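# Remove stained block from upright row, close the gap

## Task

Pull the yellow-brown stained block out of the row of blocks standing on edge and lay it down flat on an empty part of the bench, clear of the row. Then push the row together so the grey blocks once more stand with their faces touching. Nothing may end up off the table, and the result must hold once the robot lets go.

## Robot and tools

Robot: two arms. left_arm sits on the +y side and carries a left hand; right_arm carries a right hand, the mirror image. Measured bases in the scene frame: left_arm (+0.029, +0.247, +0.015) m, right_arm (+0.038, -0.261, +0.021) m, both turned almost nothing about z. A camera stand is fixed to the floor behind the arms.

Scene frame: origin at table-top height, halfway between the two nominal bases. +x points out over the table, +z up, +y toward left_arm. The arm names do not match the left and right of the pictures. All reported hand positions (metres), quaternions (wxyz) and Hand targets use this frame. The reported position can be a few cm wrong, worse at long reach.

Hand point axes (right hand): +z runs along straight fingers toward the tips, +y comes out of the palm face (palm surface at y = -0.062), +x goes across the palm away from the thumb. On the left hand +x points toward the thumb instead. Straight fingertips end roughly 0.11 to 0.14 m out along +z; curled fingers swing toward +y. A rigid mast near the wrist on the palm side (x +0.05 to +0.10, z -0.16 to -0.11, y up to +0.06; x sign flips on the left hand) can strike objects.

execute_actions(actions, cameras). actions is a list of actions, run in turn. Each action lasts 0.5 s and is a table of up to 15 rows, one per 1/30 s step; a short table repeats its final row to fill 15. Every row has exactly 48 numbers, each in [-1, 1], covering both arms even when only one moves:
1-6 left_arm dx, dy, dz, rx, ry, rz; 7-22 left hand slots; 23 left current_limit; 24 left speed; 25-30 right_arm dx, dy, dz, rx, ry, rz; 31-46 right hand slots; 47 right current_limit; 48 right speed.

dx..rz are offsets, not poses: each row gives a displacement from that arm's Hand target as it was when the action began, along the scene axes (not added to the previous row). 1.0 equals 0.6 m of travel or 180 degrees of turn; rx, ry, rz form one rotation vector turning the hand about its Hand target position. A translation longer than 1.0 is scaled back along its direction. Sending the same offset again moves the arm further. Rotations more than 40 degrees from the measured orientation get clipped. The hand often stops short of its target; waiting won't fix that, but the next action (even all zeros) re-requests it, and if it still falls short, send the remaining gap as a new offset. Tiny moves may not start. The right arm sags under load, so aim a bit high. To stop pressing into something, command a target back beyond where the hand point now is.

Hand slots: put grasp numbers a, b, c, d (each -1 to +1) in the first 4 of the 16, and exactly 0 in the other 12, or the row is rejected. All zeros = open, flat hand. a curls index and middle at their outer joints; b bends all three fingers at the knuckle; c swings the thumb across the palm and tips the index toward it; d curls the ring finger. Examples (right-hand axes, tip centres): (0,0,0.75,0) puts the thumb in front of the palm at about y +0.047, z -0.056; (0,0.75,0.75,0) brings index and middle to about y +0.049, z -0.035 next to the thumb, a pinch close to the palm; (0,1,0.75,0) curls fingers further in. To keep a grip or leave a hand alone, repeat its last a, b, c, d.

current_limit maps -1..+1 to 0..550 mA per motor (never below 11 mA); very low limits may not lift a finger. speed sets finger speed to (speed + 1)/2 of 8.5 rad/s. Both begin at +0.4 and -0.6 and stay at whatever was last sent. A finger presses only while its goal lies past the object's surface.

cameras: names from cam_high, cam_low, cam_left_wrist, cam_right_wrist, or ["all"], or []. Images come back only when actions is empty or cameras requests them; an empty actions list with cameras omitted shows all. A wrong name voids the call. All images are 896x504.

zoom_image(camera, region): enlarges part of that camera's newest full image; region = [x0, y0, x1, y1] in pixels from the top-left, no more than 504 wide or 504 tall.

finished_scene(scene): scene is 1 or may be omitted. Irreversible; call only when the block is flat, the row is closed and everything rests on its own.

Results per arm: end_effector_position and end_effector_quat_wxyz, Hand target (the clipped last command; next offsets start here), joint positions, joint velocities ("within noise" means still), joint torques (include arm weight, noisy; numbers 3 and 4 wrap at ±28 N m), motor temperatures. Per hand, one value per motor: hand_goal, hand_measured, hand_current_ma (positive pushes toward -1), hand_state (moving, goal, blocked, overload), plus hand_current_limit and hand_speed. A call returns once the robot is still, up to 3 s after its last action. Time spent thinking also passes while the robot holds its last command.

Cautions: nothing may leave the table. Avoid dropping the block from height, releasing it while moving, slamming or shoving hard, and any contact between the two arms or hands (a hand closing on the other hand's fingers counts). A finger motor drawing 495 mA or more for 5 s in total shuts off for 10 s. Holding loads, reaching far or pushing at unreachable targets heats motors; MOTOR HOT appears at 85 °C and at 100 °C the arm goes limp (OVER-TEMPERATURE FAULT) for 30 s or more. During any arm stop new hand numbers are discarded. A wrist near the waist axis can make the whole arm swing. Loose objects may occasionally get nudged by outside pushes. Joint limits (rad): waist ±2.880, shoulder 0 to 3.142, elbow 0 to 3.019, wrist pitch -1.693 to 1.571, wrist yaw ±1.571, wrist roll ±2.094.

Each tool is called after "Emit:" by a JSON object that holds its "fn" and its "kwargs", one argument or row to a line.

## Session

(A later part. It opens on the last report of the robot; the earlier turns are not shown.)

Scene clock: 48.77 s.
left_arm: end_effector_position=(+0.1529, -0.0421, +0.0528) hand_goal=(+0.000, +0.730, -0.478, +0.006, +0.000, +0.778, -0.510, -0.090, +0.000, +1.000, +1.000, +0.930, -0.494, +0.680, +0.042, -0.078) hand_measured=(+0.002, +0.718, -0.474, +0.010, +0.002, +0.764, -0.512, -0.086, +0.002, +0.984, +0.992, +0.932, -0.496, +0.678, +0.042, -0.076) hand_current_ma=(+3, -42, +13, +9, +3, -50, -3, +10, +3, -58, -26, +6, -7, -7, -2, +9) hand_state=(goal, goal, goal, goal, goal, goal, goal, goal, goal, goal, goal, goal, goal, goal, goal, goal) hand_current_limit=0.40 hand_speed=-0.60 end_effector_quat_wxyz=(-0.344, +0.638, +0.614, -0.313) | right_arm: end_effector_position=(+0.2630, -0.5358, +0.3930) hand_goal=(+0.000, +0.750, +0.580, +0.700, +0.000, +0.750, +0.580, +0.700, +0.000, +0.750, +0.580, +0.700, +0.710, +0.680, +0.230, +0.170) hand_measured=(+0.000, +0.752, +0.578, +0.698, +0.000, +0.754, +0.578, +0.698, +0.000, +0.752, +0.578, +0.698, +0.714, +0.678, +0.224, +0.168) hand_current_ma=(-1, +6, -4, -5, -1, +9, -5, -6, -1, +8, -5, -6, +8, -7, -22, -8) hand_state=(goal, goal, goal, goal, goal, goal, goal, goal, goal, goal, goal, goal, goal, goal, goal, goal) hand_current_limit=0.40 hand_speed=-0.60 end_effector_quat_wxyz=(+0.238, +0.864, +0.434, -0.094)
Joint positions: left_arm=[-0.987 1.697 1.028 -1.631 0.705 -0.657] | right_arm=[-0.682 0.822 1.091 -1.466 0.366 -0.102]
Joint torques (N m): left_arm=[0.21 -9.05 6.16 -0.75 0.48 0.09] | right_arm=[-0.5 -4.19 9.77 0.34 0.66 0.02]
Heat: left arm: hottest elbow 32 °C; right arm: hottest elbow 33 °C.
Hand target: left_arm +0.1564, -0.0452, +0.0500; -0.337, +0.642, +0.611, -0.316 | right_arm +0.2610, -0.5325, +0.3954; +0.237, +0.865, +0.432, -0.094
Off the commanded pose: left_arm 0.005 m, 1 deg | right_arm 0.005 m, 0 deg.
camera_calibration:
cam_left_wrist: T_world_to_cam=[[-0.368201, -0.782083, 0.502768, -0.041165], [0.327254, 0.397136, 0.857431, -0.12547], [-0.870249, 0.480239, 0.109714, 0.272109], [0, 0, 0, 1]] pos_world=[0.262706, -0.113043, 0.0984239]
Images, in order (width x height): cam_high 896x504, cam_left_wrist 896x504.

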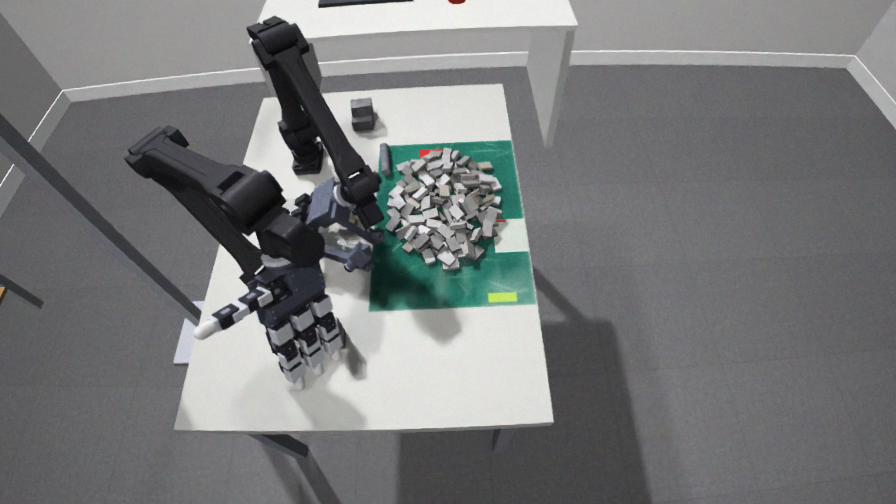

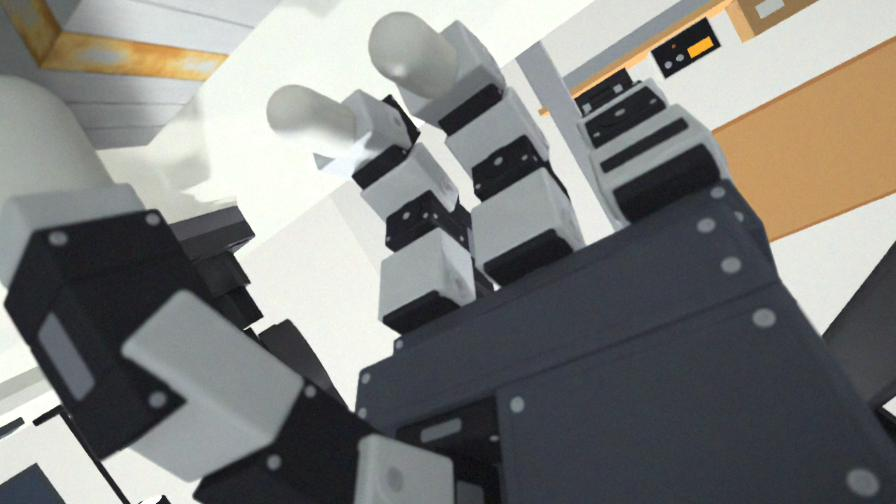

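Emit:
{"fn": "execute_actions", "kwargs": {
  "actions": [
    [[0.0075,0,-0.028,0,0,0,0.7,-0.15,0.75,-0.3,0,0,0,0,0,0,0,0,0,0,0,0,0.4,-0.6,0,0,0,0,0,0,0,0,0,0,0,0,0,0,0,0,0,0,0,0,0,0,0.4,-0.6]]
  ],
  "cameras": ["cam_high","cam_left_wrist"]
}}

Emit:
{"fn": "zoom_image", "kwargs": {
  "camera": "cam_left_wrist",
  "region": [0, 0, 400, 225]
}}

Scene clock: 52.03 s.
left_arm: end_effector_position=(+0.1589, -0.0458, +0.0395) hand_goal=(+0.000, +0.730, -0.478, +0.006, +0.000, +0.778, -0.510, -0.090, +0.000, +1.000, +1.000, +0.930, -0.494, +0.680, +0.042, -0.078) hand_measured=(+0.002, +0.718, -0.474, +0.010, +0.002, +0.764, -0.512, -0.086, +0.002, +0.984, +0.992, +0.932, -0.496, +0.678, +0.042, -0.076) hand_current_ma=(+3, -42, +13, +9, +3, -50, -3, +10, +3, -58, -26, +6, -7, -7, -2, +9) hand_state=(goal, goal, goal, goal, goal, goal, goal, goal, goal, goal, goal, goal, goal, goal, goal, goal) hand_current_limit=0.40 hand_speed=-0.60 end_effector_quat_wxyz=(-0.338, +0.642, +0.613, -0.314) | right_arm: end_effector_position=(+0.2630, -0.5358, +0.3930) hand_goal=(+0.000, +0.750, +0.580, +0.700, +0.000, +0.750, +0.580, +0.700, +0.000, +0.750, +0.580, +0.700, +0.710, +0.680, +0.230, +0.170) hand_measured=(+0.000, +0.752, +0.578, +0.698, +0.000, +0.754, +0.578, +0.698, +0.000, +0.752, +0.578, +0.698, +0.714, +0.678, +0.224, +0.168) hand_current_ma=(-1, +6, -4, -5, -1, +9, -5, -6, -1, +8, -5, -6, +8, -7, -22, -8) hand_state=(goal, goal, goal, goal, goal, goal, goal, goal, goal, goal, goal, goal, goal, goal, goal, goal) hand_current_limit=0.40 hand_speed=-0.60 end_effector_quat_wxyz=(+0.238, +0.864, +0.434, -0.094)
Joint positions: left_arm=[-0.98 1.725 1.028 -1.594 0.7 -0.647] | right_arm=[-0.682 0.822 1.091 -1.466 0.366 -0.102]
Joint torques (N m): left_arm=[0.38 -8.47 5.41 -0.73 0.45 0.01] | right_arm=[-0.56 -4.13 9.76 0.32 0.66 0.02]
Heat: left arm: hottest elbow 32 °C; right arm: hottest elbow 33 °C.
Hand target: left_arm +0.1609, -0.0453, +0.0332; -0.337, +0.643, +0.611, -0.316 | right_arm +0.2610, -0.5325, +0.3954; +0.237, +0.865, +0.432, -0.094
Off the commanded pose: left_arm 0.007 m, 0 deg | right_arm 0.005 m, 0 deg.
camera_calibration:
cam_left_wrist: T_world_to_cam=[[-0.373403, -0.774842, 0.510088, -0.0342029], [0.321189, 0.407865, 0.854683, -0.112998], [-0.870292, 0.482977, 0.0965727, 0.281275], [0, 0, 0, 1]] pos_world=[0.268313, -0.116263, 0.0868607]
Images, in order (width x height): cam_high 896x504, cam_left_wrist 896x504.

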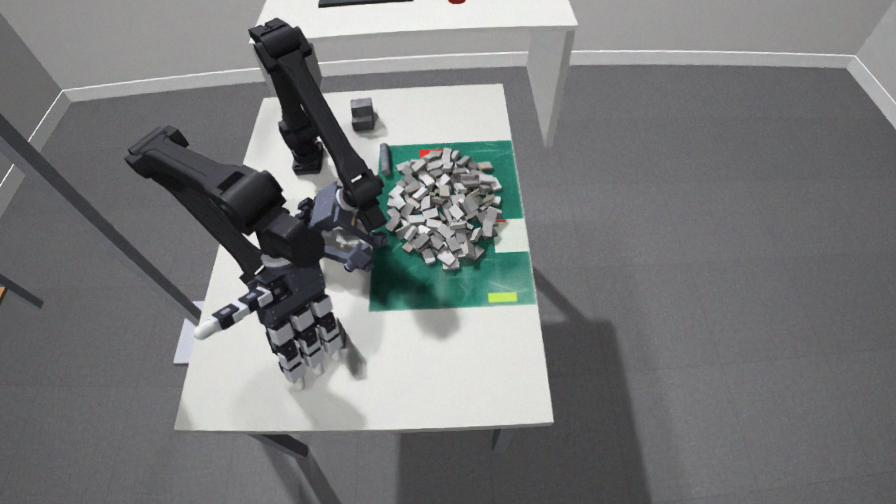

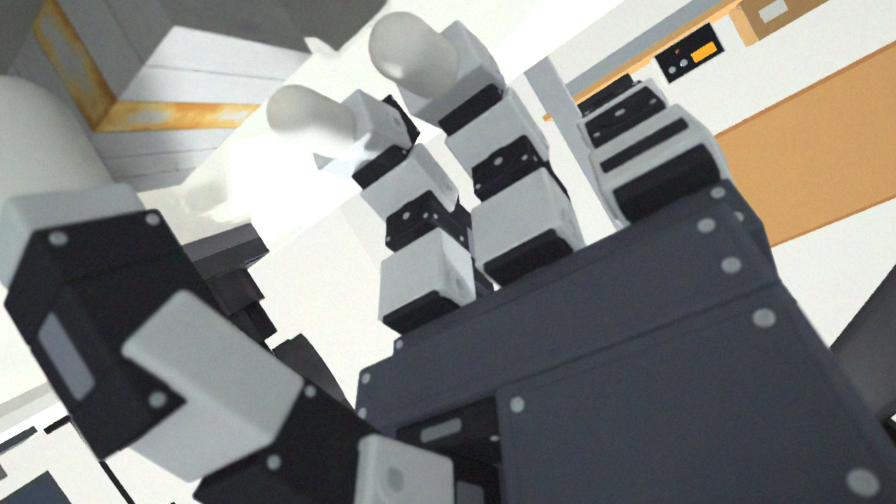

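Scaled by 1.260 from the camera's 896x504 image, which has a finer 1280x720 frame.

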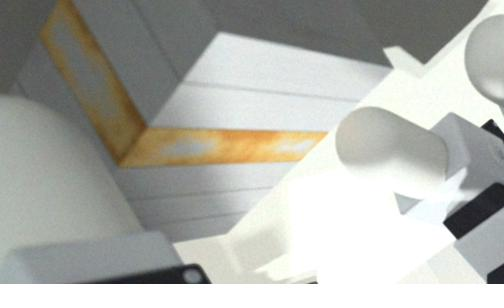

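Emit:
{"fn": "zoom_image", "kwargs": {
  "camera": "cam_left_wrist",
  "region": [0, 0, 180, 140]
}}

Emit:
{"fn": "zoom_image", "kwargs": {
  "camera": "cam_left_wrist",
  "region": [140, 0, 340, 200]
}}

Emit:
{"fn": "zoom_image", "kwargs": {
  "camera": "cam_high",
  "region": [310, 180, 400, 260]
}}

Scaled by 2.800 from the camera's 896x504 image, which has a finer 1280x720 frame.

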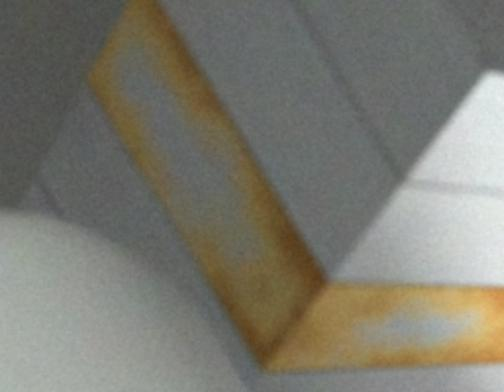

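Scaled by 2.520 from the camera's 896x504 image, which has a finer 1280x720 frame.

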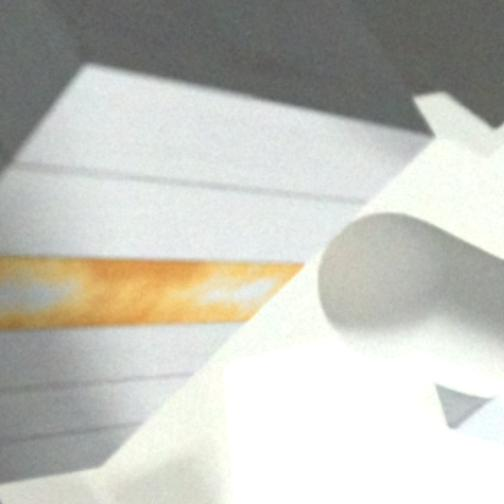

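Scaled by 5.600 from the camera's 896x504 image, which has a finer 1280x720 frame.

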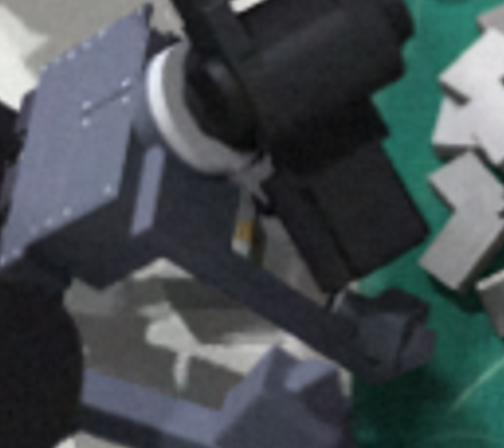

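Emit:
{"fn": "execute_actions", "kwargs": {
  "actions": [
    [[0.0052,-0.0033,-0.0183,0,0,-0.0111,0.7,-0.15,0.75,-0.3,0,0,0,0,0,0,0,0,0,0,0,0,0.4,-0.6,0,0,0,0,0,0,0,0,0,0,0,0,0,0,0,0,0,0,0,0,0,0,0.4,-0.6]]
  ],
  "cameras": ["cam_high","cam_left_wrist"]
}}

Emit:
{"fn": "zoom_image", "kwargs": {
  "camera": "cam_left_wrist",
  "region": [0, 0, 200, 160]
}}

Emit:
{"fn": "zoom_image", "kwargs": {
  "camera": "cam_left_wrist",
  "region": [140, 20, 340, 220]
}}

Scene clock: 59.47 s.
left_arm: end_effector_position=(+0.1602, -0.0432, +0.0265) hand_goal=(+0.000, +0.730, -0.478, +0.006, +0.000, +0.778, -0.510, -0.090, +0.000, +1.000, +1.000, +0.930, -0.494, +0.680, +0.042, -0.078) hand_measured=(+0.002, +0.718, -0.474, +0.010, +0.002, +0.764, -0.512, -0.086, +0.002, +0.984, +0.992, +0.932, -0.496, +0.678, +0.042, -0.076) hand_current_ma=(+3, -42, +13, +9, +3, -50, -3, +10, +3, -58, -26, +6, -7, -7, -2, +9) hand_state=(goal, goal, goal, goal, goal, goal, goal, goal, goal, goal, goal, goal, goal, goal, goal, goal) hand_current_limit=0.40 hand_speed=-0.60 end_effector_quat_wxyz=(-0.348, +0.648, +0.603, -0.308) | right_arm: end_effector_position=(+0.2630, -0.5358, +0.3930) hand_goal=(+0.000, +0.750, +0.580, +0.700, +0.000, +0.750, +0.580, +0.700, +0.000, +0.750, +0.580, +0.700, +0.710, +0.680, +0.230, +0.170) hand_measured=(+0.000, +0.752, +0.578, +0.698, +0.000, +0.754, +0.578, +0.698, +0.000, +0.752, +0.578, +0.698, +0.714, +0.678, +0.224, +0.168) hand_current_ma=(-1, +6, -4, -5, -1, +9, -5, -6, -1, +8, -5, -6, +8, -7, -22, -8) hand_state=(goal, goal, goal, goal, goal, goal, goal, goal, goal, goal, goal, goal, goal, goal, goal, goal) hand_current_limit=0.40 hand_speed=-0.60 end_effector_quat_wxyz=(+0.238, +0.864, +0.434, -0.094)
Joint positions: left_arm=[-0.98 1.762 1.028 -1.588 0.679 -0.618] | right_arm=[-0.682 0.822 1.091 -1.466 0.366 -0.102]
Joint torques (N m): left_arm=[0.21 -8.94 6.16 -0.79 0.41 0.09] | right_arm=[-0.56 -4.13 9.76 0.32 0.66 0.02]
Heat: left arm: hottest elbow 32 °C; right arm: hottest elbow 34 °C.
Hand target: left_arm +0.1640, -0.0472, +0.0223; -0.343, +0.653, +0.600, -0.310 | right_arm +0.2610, -0.5325, +0.3954; +0.237, +0.865, +0.432, -0.094
Off the commanded pose: left_arm 0.007 m, 1 deg | right_arm 0.005 m, 0 deg.
camera_calibration:
cam_left_wrist: T_world_to_cam=[[-0.393951, -0.767972, 0.504997, -0.0214983], [0.33932, 0.389098, 0.856425, -0.107169], [-0.854204, 0.508745, 0.107303, 0.280599], [0, 0, 0, 1]] pos_world=[0.267584, -0.117564, 0.0725294]
Images, in order (width x height): cam_high 896x504, cam_left_wrist 896x504.

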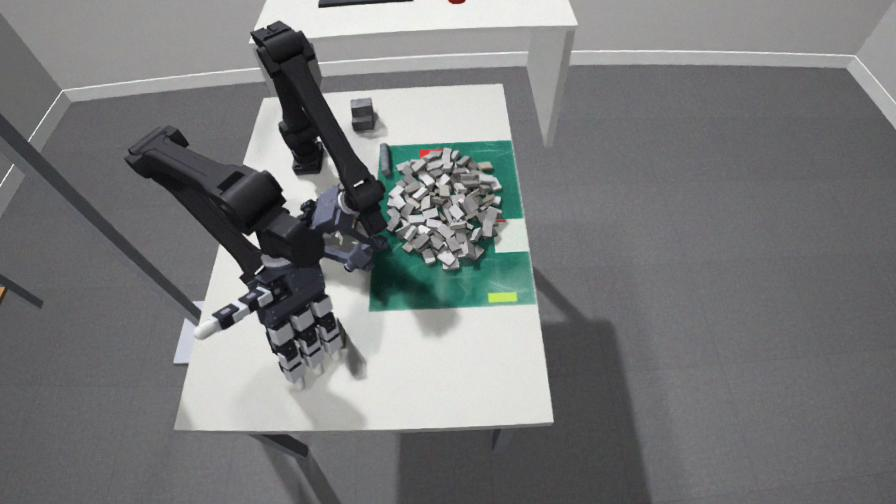

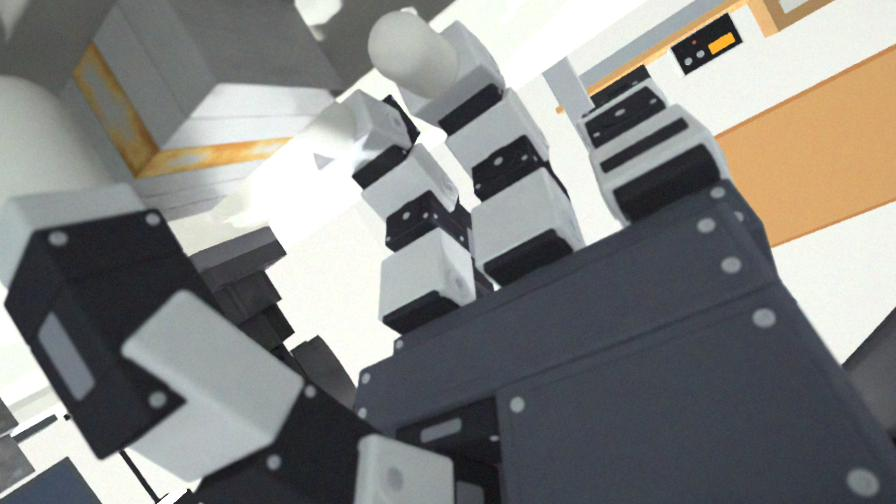

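Scaled by 2.520 from the camera's 896x504 image, which has a finer 1280x720 frame.

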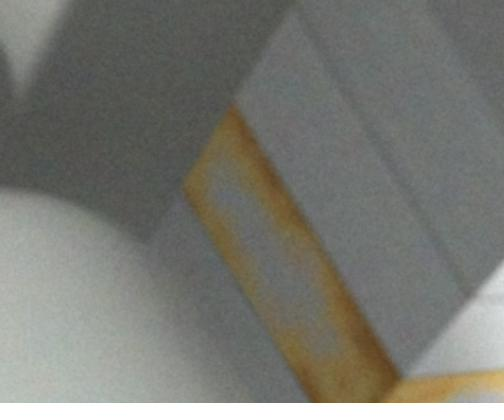

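Scaled by 2.520 from the camera's 896x504 image, which has a finer 1280x720 frame.

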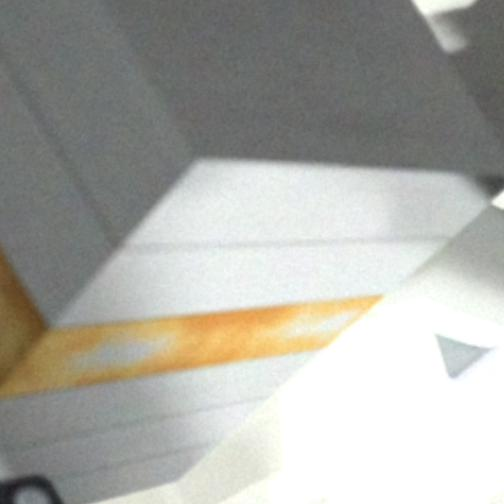

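Emit:
{"fn": "execute_actions", "kwargs": {
  "actions": [
    [[0,-0.0083,0.006,0,0,-0.006,0.7,-0.15,0.75,-0.3,0,0,0,0,0,0,0,0,0,0,0,0,0.4,-0.6,0,0,0,0,0,0,0,0,0,0,0,0,0,0,0,0,0,0,0,0,0,0,0.4,-0.6]]
  ],
  "cameras": ["cam_high","cam_left_wrist"]
}}

Emit:
{"fn": "zoom_image", "kwargs": {
  "camera": "cam_left_wrist",
  "region": [0, 0, 200, 160]
}}

Emit:
{"fn": "zoom_image", "kwargs": {
  "camera": "cam_left_wrist",
  "region": [140, 20, 340, 220]
}}

Scene clock: 62.80 s.
left_arm: end_effector_position=(+0.1603, -0.0434, +0.0260) hand_goal=(+0.000, +0.730, -0.478, +0.006, +0.000, +0.778, -0.510, -0.090, +0.000, +1.000, +1.000, +0.930, -0.494, +0.680, +0.042, -0.078) hand_measured=(+0.002, +0.718, -0.474, +0.010, +0.002, +0.764, -0.512, -0.086, +0.002, +0.984, +0.992, +0.932, -0.496, +0.678, +0.042, -0.076) hand_current_ma=(+3, -42, +13, +9, +3, -50, -3, +10, +3, -58, -26, +6, -7, -7, -2, +9) hand_state=(goal, goal, goal, goal, goal, goal, goal, goal, goal, goal, goal, goal, goal, goal, goal, goal) hand_current_limit=0.40 hand_speed=-0.60 end_effector_quat_wxyz=(-0.347, +0.652, +0.600, -0.306) | right_arm: end_effector_position=(+0.2630, -0.5358, +0.3930) hand_goal=(+0.000, +0.750, +0.580, +0.700, +0.000, +0.750, +0.580, +0.700, +0.000, +0.750, +0.580, +0.700, +0.710, +0.680, +0.230, +0.170) hand_measured=(+0.000, +0.752, +0.578, +0.698, +0.000, +0.754, +0.578, +0.698, +0.000, +0.752, +0.578, +0.698, +0.714, +0.678, +0.224, +0.168) hand_current_ma=(-1, +6, -4, -5, -1, +9, -5, -6, -1, +8, -5, -6, +8, -7, -22, -8) hand_state=(goal, goal, goal, goal, goal, goal, goal, goal, goal, goal, goal, goal, goal, goal, goal, goal) hand_current_limit=0.40 hand_speed=-0.60 end_effector_quat_wxyz=(+0.238, +0.864, +0.434, -0.094)
Joint positions: left_arm=[-0.981 1.762 1.028 -1.588 0.674 -0.61] | right_arm=[-0.682 0.822 1.091 -1.466 0.366 -0.102]
Joint torques (N m): left_arm=[-0.67 -8.7 7.73 -1.46 0.4 0.05] | right_arm=[-0.5 -4.13 9.76 0.32 0.66 0.02]
Heat: left arm: hottest elbow 32 °C; right arm: hottest elbow 34 °C.
Hand target: left_arm +0.1640, -0.0522, +0.0258; -0.346, +0.659, +0.594, -0.307 | right_arm +0.2610, -0.5325, +0.3954; +0.237, +0.865, +0.432, -0.094
Off the commanded pose: left_arm 0.010 m, 1 deg | right_arm 0.005 m, 0 deg.
camera_calibration:
cam_left_wrist: T_world_to_cam=[[-0.402902, -0.761915, 0.507105, -0.0196267], [0.341285, 0.389035, 0.855673, -0.107012], [-0.849232, 0.51782, 0.103287, 0.280565], [0, 0, 0, 1]] pos_world=[0.266878, -0.118605, 0.0725409]
Images, in order (width x height): cam_high 896x504, cam_left_wrist 896x504.

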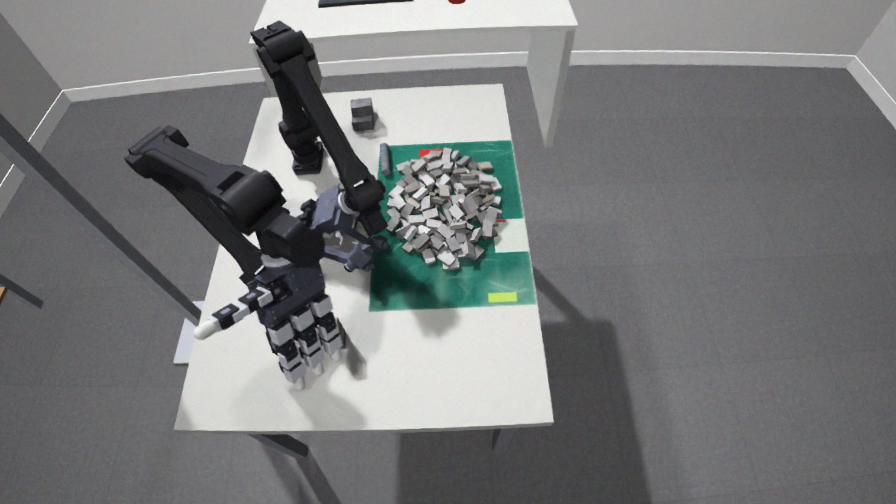

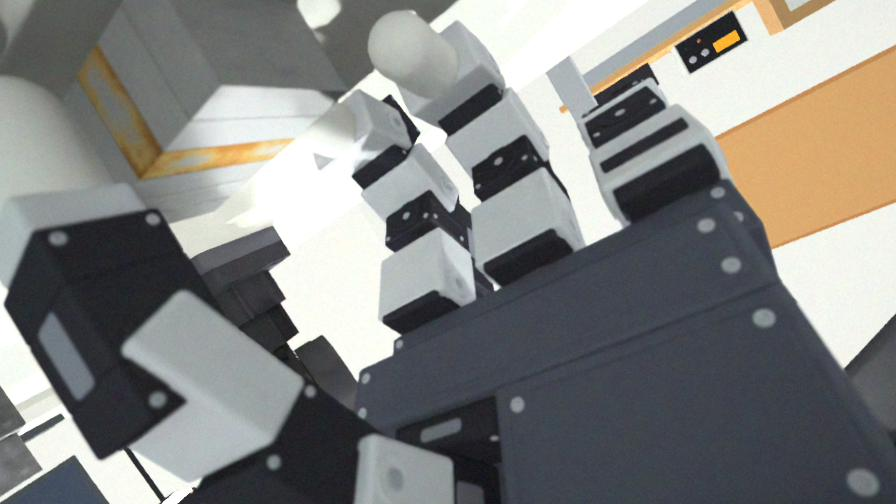

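Scaled by 2.520 from the camera's 896x504 image, which has a finer 1280x720 frame.

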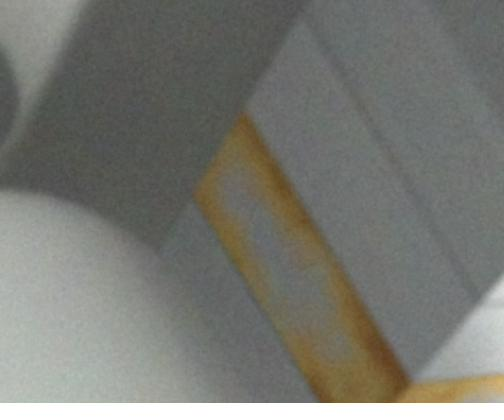

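Scaled by 2.520 from the camera's 896x504 image, which has a finer 1280x720 frame.

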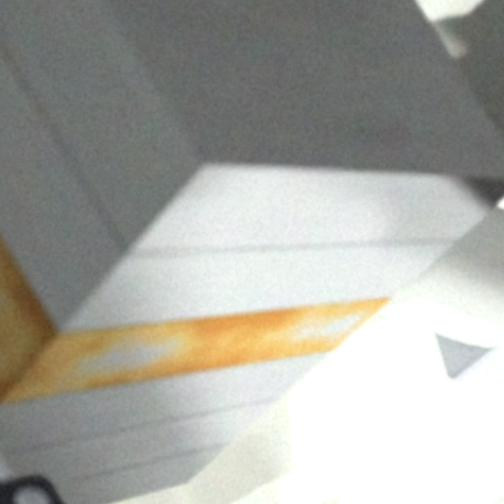

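Emit:
{"fn": "execute_actions", "kwargs": {
  "actions": [
    [[0,-0.005,0,0,0,0,0.7,-0.15,0.75,-0.3,0,0,0,0,0,0,0,0,0,0,0,0,0.4,-0.6,0,0,0,0,0,0,0,0,0,0,0,0,0,0,0,0,0,0,0,0,0,0,0.4,-0.6]]
  ],
  "cameras": []
}}

Scene clock: 63.87 s.
left_arm: end_effector_position=(+0.1607, -0.0456, +0.0256) hand_goal=(+0.000, +0.730, -0.478, +0.006, +0.000, +0.778, -0.510, -0.090, +0.000, +1.000, +1.000, +0.930, -0.494, +0.680, +0.042, -0.078) hand_measured=(+0.002, +0.718, -0.474, +0.010, +0.002, +0.764, -0.512, -0.086, +0.002, +0.984, +0.992, +0.932, -0.496, +0.678, +0.042, -0.076) hand_current_ma=(+3, -42, +13, +9, +3, -50, -3, +10, +3, -58, -26, +6, -7, -7, -2, +9) hand_state=(goal, goal, goal, goal, goal, goal, goal, goal, goal, goal, goal, goal, goal, goal, goal, goal) hand_current_limit=0.40 hand_speed=-0.60 end_effector_quat_wxyz=(-0.347, +0.654, +0.599, -0.306) | right_arm: end_effector_position=(+0.2630, -0.5358, +0.3930) hand_goal=(+0.000, +0.750, +0.580, +0.700, +0.000, +0.750, +0.580, +0.700, +0.000, +0.750, +0.580, +0.700, +0.710, +0.680, +0.230, +0.170) hand_measured=(+0.000, +0.752, +0.578, +0.698, +0.000, +0.754, +0.578, +0.698, +0.000, +0.752, +0.578, +0.698, +0.714, +0.678, +0.224, +0.168) hand_current_ma=(-1, +6, -4, -5, -1, +9, -5, -6, -1, +8, -5, -6, +8, -7, -22, -8) hand_state=(goal, goal, goal, goal, goal, goal, goal, goal, goal, goal, goal, goal, goal, goal, goal, goal) hand_current_limit=0.40 hand_speed=-0.60 end_effector_quat_wxyz=(+0.238, +0.864, +0.434, -0.094)
Joint positions: left_arm=[-0.984 1.767 1.034 -1.588 0.674 -0.61] | right_arm=[-0.682 0.822 1.091 -1.466 0.366 -0.102]
Joint torques (N m): left_arm=[-0.91 -8.82 7.87 -1.44 0.53 0.01] | right_arm=[-0.56 -4.13 9.77 0.32 0.66 0.02]
Heat: left arm: hottest elbow 32 °C; right arm: hottest elbow 34 °C.
Hand target: left_arm +0.1640, -0.0551, +0.0258; -0.346, +0.659, +0.594, -0.307 | right_arm +0.2610, -0.5325, +0.3954; +0.237, +0.865, +0.432, -0.094
Off the commanded pose: left_arm 0.010 m, 1 deg | right_arm 0.005 m, 0 deg.
No camera images: "cameras" was empty.

Emit:
{"fn": "execute_actions", "kwargs": {
  "actions": [
    [[0,-0.005,0,0,0,0,0.7,-0.15,0.75,-0.3,0,0,0,0,0,0,0,0,0,0,0,0,0.4,-0.6,0,0,0,0,0,0,0,0,0,0,0,0,0,0,0,0,0,0,0,0,0,0,0.4,-0.6]]
  ],
  "cameras": ["cam_left_wrist"]
}}

Emit:
{"fn": "zoom_image", "kwargs": {
  "camera": "cam_left_wrist",
  "region": [0, 0, 360, 220]
}}

Scene clock: 64.87 s.
left_arm: end_effector_position=(+0.1609, -0.0490, +0.0255) hand_goal=(+0.000, +0.730, -0.478, +0.006, +0.000, +0.778, -0.510, -0.090, +0.000, +1.000, +1.000, +0.930, -0.494, +0.680, +0.042, -0.078) hand_measured=(+0.002, +0.718, -0.474, +0.010, +0.002, +0.764, -0.512, -0.086, +0.002, +0.984, +0.992, +0.932, -0.496, +0.678, +0.042, -0.076) hand_current_ma=(+3, -42, +13, +9, +3, -50, -3, +10, +3, -58, -26, +6, -7, -7, -2, +9) hand_state=(goal, goal, goal, goal, goal, goal, goal, goal, goal, goal, goal, goal, goal, goal, goal, goal) hand_current_limit=0.40 hand_speed=-0.60 end_effector_quat_wxyz=(-0.346, +0.655, +0.597, -0.306) | right_arm: end_effector_position=(+0.2630, -0.5358, +0.3930) hand_goal=(+0.000, +0.750, +0.580, +0.700, +0.000, +0.750, +0.580, +0.700, +0.000, +0.750, +0.580, +0.700, +0.710, +0.680, +0.230, +0.170) hand_measured=(+0.000, +0.752, +0.578, +0.698, +0.000, +0.754, +0.578, +0.698, +0.000, +0.752, +0.578, +0.698, +0.714, +0.678, +0.224, +0.168) hand_current_ma=(-1, +6, -4, -5, -1, +9, -5, -6, -1, +8, -5, -6, +8, -7, -22, -8) hand_state=(goal, goal, goal, goal, goal, goal, goal, goal, goal, goal, goal, goal, goal, goal, goal, goal) hand_current_limit=0.40 hand_speed=-0.60 end_effector_quat_wxyz=(+0.238, +0.864, +0.434, -0.094)
Joint positions: left_arm=[-0.989 1.771 1.041 -1.588 0.676 -0.61] | right_arm=[-0.682 0.822 1.091 -1.466 0.366 -0.102]
Joint torques (N m): left_arm=[-0.79 -8.82 7.88 -1.46 0.56 -0.02] | right_arm=[-0.56 -4.13 9.77 0.32 0.66 0.02]
Heat: left arm: hottest elbow 32 °C; right arm: hottest elbow 34 °C.
Hand target: left_arm +0.1640, -0.0581, +0.0258; -0.346, +0.659, +0.594, -0.307 | right_arm +0.2610, -0.5325, +0.3954; +0.237, +0.865, +0.432, -0.094
Off the commanded pose: left_arm 0.010 m, 1 deg | right_arm 0.005 m, 0 deg.
camera_calibration:
cam_left_wrist: T_world_to_cam=[[-0.408038, -0.757312, 0.509886, -0.0223888], [0.342528, 0.390709, 0.854413, -0.104653], [-0.846274, 0.523283, 0.0999762, 0.283908], [0, 0, 0, 1]] pos_world=[0.266975, -0.124631, 0.0724489]
Images, in order (width x height): cam_left_wrist 896x504.

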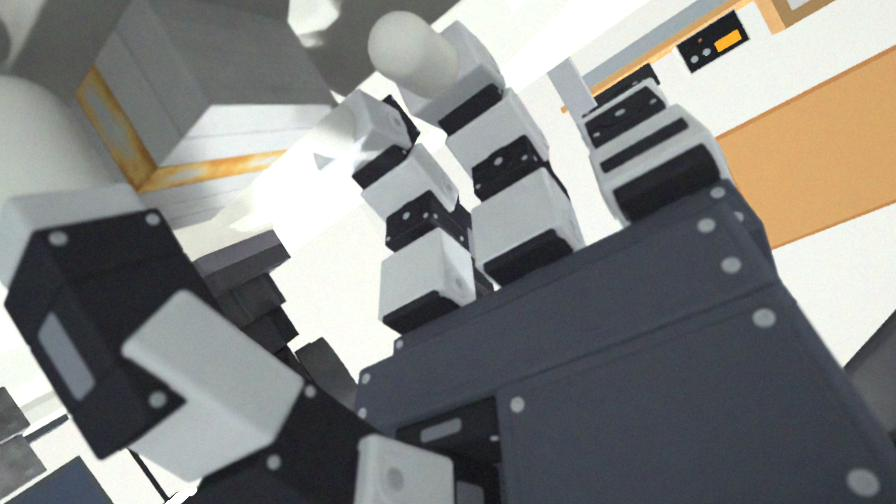

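Scaled by 1.400 from the camera's 896x504 image, which has a finer 1280x720 frame.

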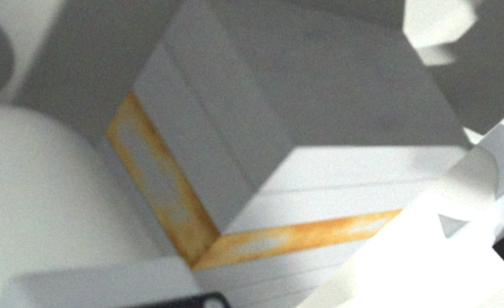

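Emit:
{"fn": "zoom_image", "kwargs": {
  "camera": "cam_left_wrist",
  "region": [60, 40, 200, 210]
}}

Emit:
{"fn": "zoom_image", "kwargs": {
  "camera": "cam_left_wrist",
  "region": [180, 80, 360, 240]
}}

Scaled by 2.965 from the camera's 896x504 image, which has a finer 1280x720 frame.

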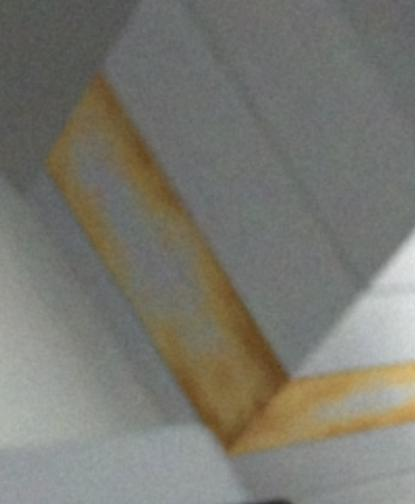

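Scaled by 2.800 from the camera's 896x504 image, which has a finer 1280x720 frame.

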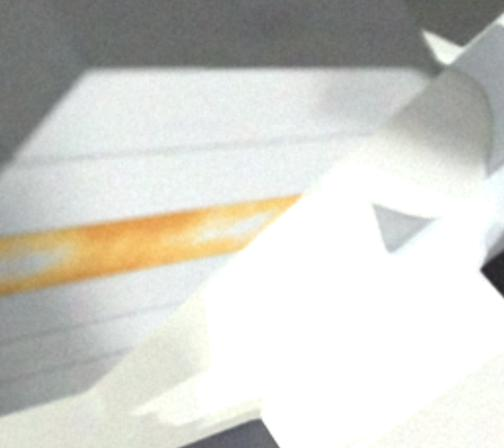

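Emit:
{"fn": "execute_actions", "kwargs": {
  "actions": [
    [[-0.0067,0,0,0,0,0,0.7,-0.05,0.75,-0.3,0,0,0,0,0,0,0,0,0,0,0,0,0.2,-0.85,0,0,0,0,0,0,0,0,0,0,0,0,0,0,0,0,0,0,0,0,0,0,0.4,-0.6]]
  ],
  "cameras": ["cam_left_wrist"]
}}

Emit:
{"fn": "zoom_image", "kwargs": {
  "camera": "cam_left_wrist",
  "region": [0, 0, 400, 240]
}}

Scene clock: 67.97 s.
left_arm: end_effector_position=(+0.1576, -0.0509, +0.0257) hand_goal=(+0.000, +0.596, -0.448, +0.026, +0.000, +0.602, -0.530, -0.090, +0.000, +1.000, +1.000, +0.950, -0.494, +0.680, +0.042, -0.058) hand_measured=(+0.002, +0.594, -0.450, +0.024, +0.002, +0.600, -0.526, -0.086, +0.002, +0.984, +0.992, +0.946, -0.496, +0.678, +0.042, -0.060) hand_current_ma=(+3, -6, -4, -6, +3, -7, +12, +10, +3, -58, -26, -10, -7, -7, -2, -8) hand_state=(goal, goal, goal, goal, goal, goal, goal, goal, goal, goal, goal, goal, goal, goal, goal, goal) hand_current_limit=0.20 hand_speed=-0.85 end_effector_quat_wxyz=(-0.347, +0.657, +0.595, -0.307) | right_arm: end_effector_position=(+0.2630, -0.5358, +0.3930) hand_goal=(+0.000, +0.750, +0.580, +0.700, +0.000, +0.750, +0.580, +0.700, +0.000, +0.750, +0.580, +0.700, +0.710, +0.680, +0.230, +0.170) hand_measured=(+0.000, +0.752, +0.578, +0.698, +0.000, +0.754, +0.578, +0.698, +0.000, +0.752, +0.578, +0.698, +0.714, +0.678, +0.224, +0.168) hand_current_ma=(-1, +6, -4, -5, -1, +9, -5, -6, -1, +8, -5, -6, +8, -7, -22, -8) hand_state=(goal, goal, goal, goal, goal, goal, goal, goal, goal, goal, goal, goal, goal, goal, goal, goal) hand_current_limit=0.40 hand_speed=-0.60 end_effector_quat_wxyz=(+0.238, +0.864, +0.434, -0.094)
Joint positions: left_arm=[-0.998 1.771 1.041 -1.588 0.681 -0.61] | right_arm=[-0.682 0.822 1.091 -1.466 0.366 -0.102]
Joint torques (N m): left_arm=[-0.73 -9.23 7.28 -1.21 0.56 -0.1] | right_arm=[-0.56 -4.13 9.77 0.32 0.66 0.03]
Heat: left arm: hottest elbow 32 °C; right arm: hottest elbow 35 °C.
Hand target: left_arm +0.1600, -0.0582, +0.0258; -0.346, +0.659, +0.594, -0.307 | right_arm +0.2610, -0.5325, +0.3954; +0.237, +0.865, +0.432, -0.094
Off the commanded pose: left_arm 0.008 m, 0 deg | right_arm 0.005 m, 0 deg.
camera_calibration:
cam_left_wrist: T_world_to_cam=[[-0.409931, -0.75412, 0.513088, -0.024951], [0.347459, 0.391003, 0.852285, -0.103729], [-0.843344, 0.527655, 0.101741, 0.281799], [0, 0, 0, 1]] pos_world=[0.263467, -0.126951, 0.0725382]
Images, in order (width x height): cam_left_wrist 896x504.

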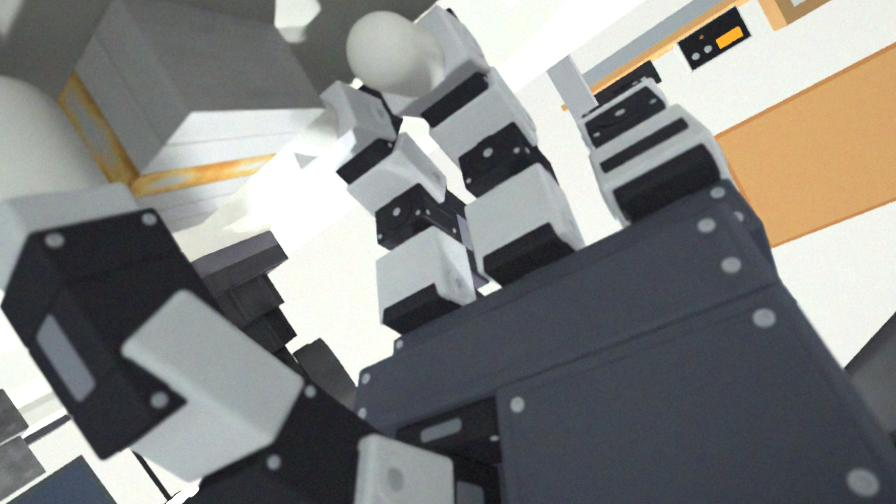

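Scaled by 1.260 from the camera's 896x504 image, which has a finer 1280x720 frame.

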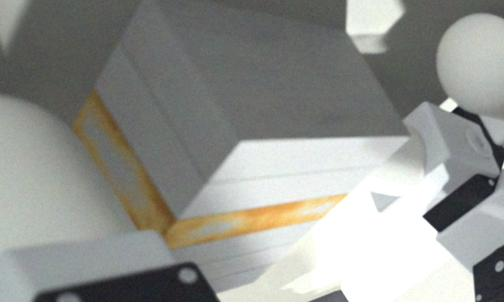

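Emit:
{"fn": "execute_actions", "kwargs": {
  "actions": [
    [[-0.004,0.004,0,0,0,0,0.7,0.0,0.75,-0.3,0,0,0,0,0,0,0,0,0,0,0,0,0.0,-0.85,0,0,0,0,0,0,0,0,0,0,0,0,0,0,0,0,0,0,0,0,0,0,0.4,-0.6]]
  ],
  "cameras": ["cam_left_wrist"]
}}

Emit:
{"fn": "zoom_image", "kwargs": {
  "camera": "cam_left_wrist",
  "region": [0, 0, 400, 240]
}}

Scene clock: 69.90 s.
left_arm: end_effector_position=(+0.1566, -0.0515, +0.0258) hand_goal=(+0.000, +0.528, -0.432, +0.036, +0.000, +0.516, -0.540, -0.090, +0.000, +1.000, +1.000, +0.960, -0.494, +0.680, +0.042, -0.048) hand_measured=(+0.002, +0.538, -0.426, +0.036, +0.002, +0.514, -0.536, -0.086, +0.002, +0.984, +0.992, +0.956, -0.496, +0.678, +0.042, -0.050) hand_current_ma=(+3, +34, +17, +2, +3, -4, +15, +10, +3, -58, -26, -10, -7, -7, -2, -8) hand_state=(goal, goal, goal, goal, goal, goal, goal, goal, goal, goal, goal, goal, goal, goal, goal, goal) hand_current_limit=0.00 hand_speed=-0.85 end_effector_quat_wxyz=(-0.348, +0.657, +0.594, -0.308) | right_arm: end_effector_position=(+0.2630, -0.5358, +0.3930) hand_goal=(+0.000, +0.750, +0.580, +0.700, +0.000, +0.750, +0.580, +0.700, +0.000, +0.750, +0.580, +0.700, +0.710, +0.680, +0.230, +0.170) hand_measured=(+0.000, +0.752, +0.578, +0.698, +0.000, +0.754, +0.578, +0.698, +0.000, +0.752, +0.578, +0.698, +0.714, +0.678, +0.224, +0.168) hand_current_ma=(-1, +6, -4, -5, -1, +9, -5, -6, -1, +8, -5, -6, +8, -7, -22, -8) hand_state=(goal, goal, goal, goal, goal, goal, goal, goal, goal, goal, goal, goal, goal, goal, goal, goal) hand_current_limit=0.40 hand_speed=-0.60 end_effector_quat_wxyz=(+0.238, +0.864, +0.434, -0.094)
Joint positions: left_arm=[-1 1.771 1.041 -1.588 0.684 -0.61] | right_arm=[-0.682 0.822 1.091 -1.466 0.366 -0.102]
Joint torques (N m): left_arm=[-0.67 -9.7 6.41 -1.07 0.51 -0.11] | right_arm=[-0.56 -4.13 9.76 0.32 0.66 0.03]
Heat: left arm: hottest elbow 32 °C; right arm: hottest elbow 35 °C.
Hand target: left_arm +0.1575, -0.0558, +0.0258; -0.346, +0.659, +0.594, -0.307 | right_arm +0.2610, -0.5325, +0.3954; +0.237, +0.865, +0.432, -0.094
Off the commanded pose: left_arm 0.004 m, 0 deg | right_arm 0.005 m, 0 deg.
camera_calibration:
cam_left_wrist: T_world_to_cam=[[-0.409777, -0.753365, 0.514318, -0.0258484], [0.348913, 0.391504, 0.85146, -0.103399], [-0.842818, 0.528361, 0.10243, 0.281175], [0, 0, 0, 1]] pos_world=[0.262465, -0.127554, 0.0725341]
Images, in order (width x height): cam_left_wrist 896x504.

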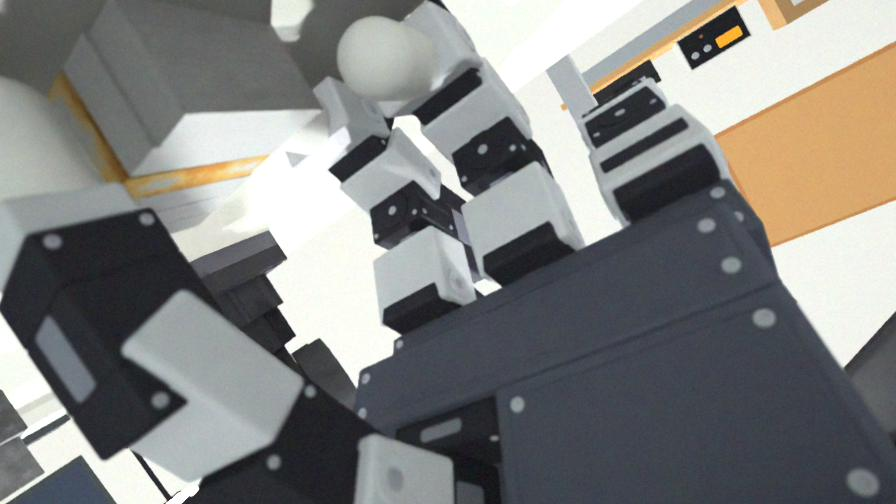

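Scaled by 1.260 from the camera's 896x504 image, which has a finer 1280x720 frame.

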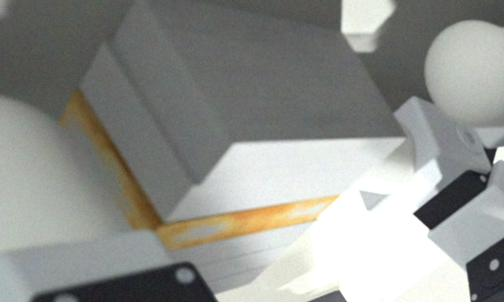

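Emit:
{"fn": "zoom_image", "kwargs": {
  "camera": "cam_left_wrist",
  "region": [50, 50, 210, 220]
}}

Emit:
{"fn": "zoom_image", "kwargs": {
  "camera": "cam_left_wrist",
  "region": [160, 80, 360, 260]
}}

Scaled by 2.965 from the camera's 896x504 image, which has a finer 1280x720 frame.

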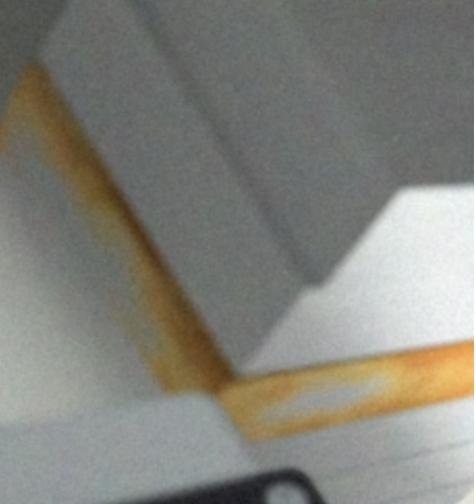

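Scaled by 2.520 from the camera's 896x504 image, which has a finer 1280x720 frame.

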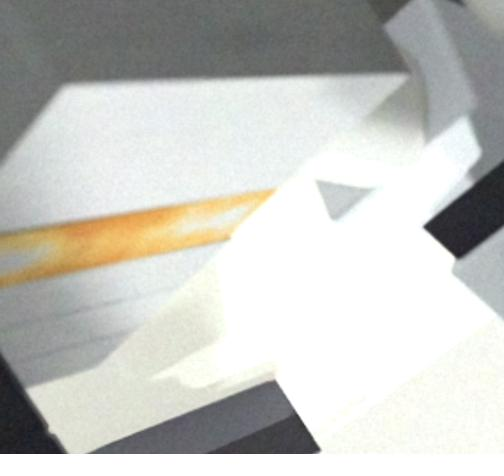

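Emit:
{"fn": "execute_actions", "kwargs": {
  "actions": [
    [[0,0,0,0,0,0,0.7,-0.12,0.75,-0.3,0,0,0,0,0,0,0,0,0,0,0,0,0.2,-0.6,0,0,0,0,0,0,0,0,0,0,0,0,0,0,0,0,0,0,0,0,0,0,0.4,-0.6]],
    [[0.003,0.028,0,0,0,0,0.7,-0.12,0.75,-0.3,0,0,0,0,0,0,0,0,0,0,0,0,0.2,-0.6,0,0,0,0,0,0,0,0,0,0,0,0,0,0,0,0,0,0,0,0,0,0,0.4,-0.6]]
  ],
  "cameras": ["cam_left_wrist","cam_high"]
}}

Emit:
{"fn": "zoom_image", "kwargs": {
  "camera": "cam_left_wrist",
  "region": [0, 0, 240, 220]
}}

Emit:
{"fn": "zoom_image", "kwargs": {
  "camera": "cam_left_wrist",
  "region": [160, 60, 360, 260]
}}

Scene clock: 72.63 s.
left_arm: end_effector_position=(+0.1581, -0.0399, +0.0251) hand_goal=(+0.000, +0.690, -0.468, +0.012, +0.000, +0.726, -0.516, -0.090, +0.000, +1.000, +1.000, +0.936, -0.494, +0.680, +0.042, -0.072) hand_measured=(+0.002, +0.678, -0.464, +0.016, +0.002, +0.712, -0.518, -0.086, +0.002, +0.984, +0.992, +0.938, -0.496, +0.678, +0.042, -0.070) hand_current_ma=(+3, -45, +13, +9, +3, -53, -3, +10, +3, -58, -26, +6, -7, -7, -2, +9) hand_state=(goal, goal, goal, goal, goal, goal, goal, goal, goal, goal, goal, goal, goal, goal, goal, goal) hand_current_limit=0.20 hand_speed=-0.60 end_effector_quat_wxyz=(-0.349, +0.656, +0.596, -0.304) | right_arm: end_effector_position=(+0.2630, -0.5358, +0.3930) hand_goal=(+0.000, +0.750, +0.580, +0.700, +0.000, +0.750, +0.580, +0.700, +0.000, +0.750, +0.580, +0.700, +0.710, +0.680, +0.230, +0.170) hand_measured=(+0.000, +0.752, +0.578, +0.698, +0.000, +0.754, +0.578, +0.698, +0.000, +0.752, +0.578, +0.698, +0.714, +0.678, +0.224, +0.168) hand_current_ma=(-1, +6, -4, -5, -1, +9, -5, -6, -1, +8, -5, -6, +8, -7, -22, -8) hand_state=(goal, goal, goal, goal, goal, goal, goal, goal, goal, goal, goal, goal, goal, goal, goal, goal) hand_current_limit=0.40 hand_speed=-0.60 end_effector_quat_wxyz=(+0.238, +0.864, +0.434, -0.094)
Joint positions: left_arm=[-0.983 1.759 1.018 -1.588 0.667 -0.601] | right_arm=[-0.682 0.822 1.091 -1.466 0.366 -0.102]
Joint torques (N m): left_arm=[0.32 -10.17 5.08 -1.14 0.39 0.03] | right_arm=[-0.5 -4.13 9.76 0.34 0.66 0.02]
Heat: left arm: hottest elbow 31 °C; right arm: hottest elbow 35 °C.
Hand target: left_arm +0.1594, -0.0390, +0.0258; -0.346, +0.659, +0.594, -0.307 | right_arm +0.2610, -0.5325, +0.3954; +0.237, +0.865, +0.432, -0.094
Off the commanded pose: left_arm 0.002 m, 1 deg | right_arm 0.005 m, 0 deg.
camera_calibration:
cam_left_wrist: T_world_to_cam=[[-0.41107, -0.757988, 0.506435, -0.0160234], [0.345981, 0.384254, 0.855948, -0.107783], [-0.843397, 0.527071, 0.104294, 0.276459], [0, 0, 0, 1]] pos_world=[0.263869, -0.116443, 0.0715382]
Images, in order (width x height): cam_high 896x504, cam_left_wrist 896x504.

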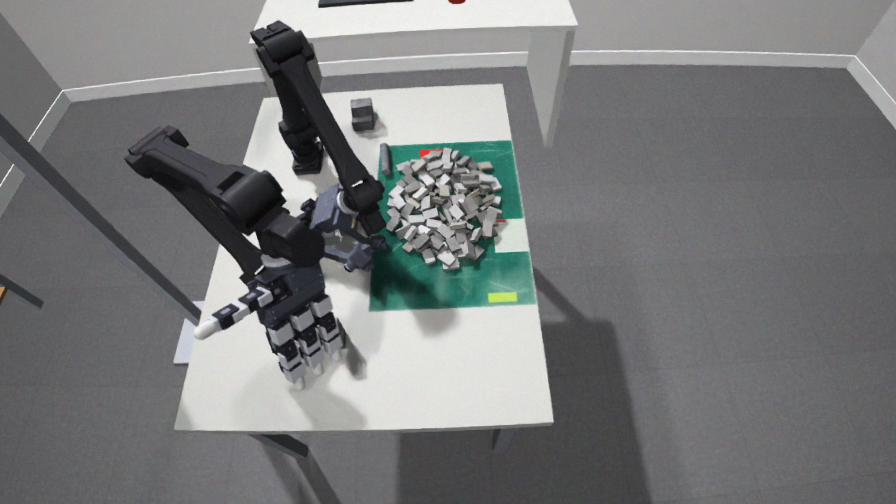

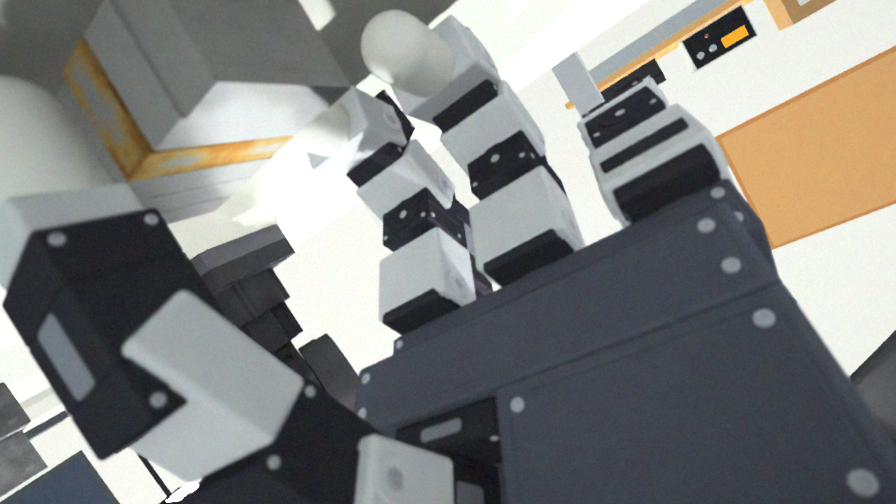

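Scaled by 2.100 from the camera's 896x504 image, which has a finer 1280x720 frame.

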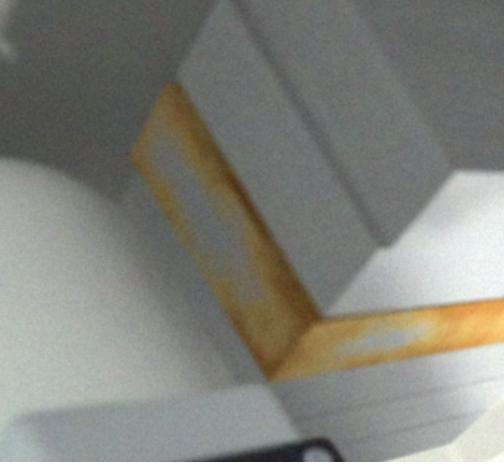

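Scaled by 2.520 from the camera's 896x504 image, which has a finer 1280x720 frame.

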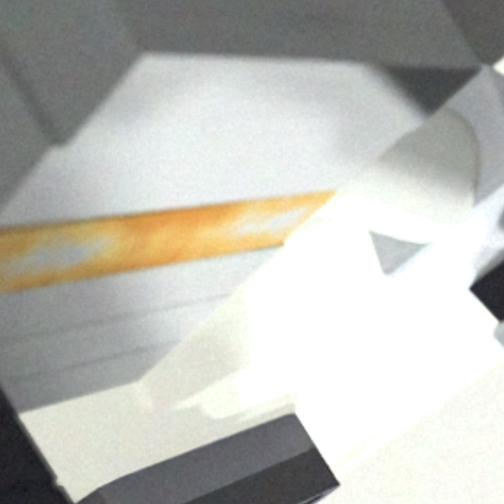

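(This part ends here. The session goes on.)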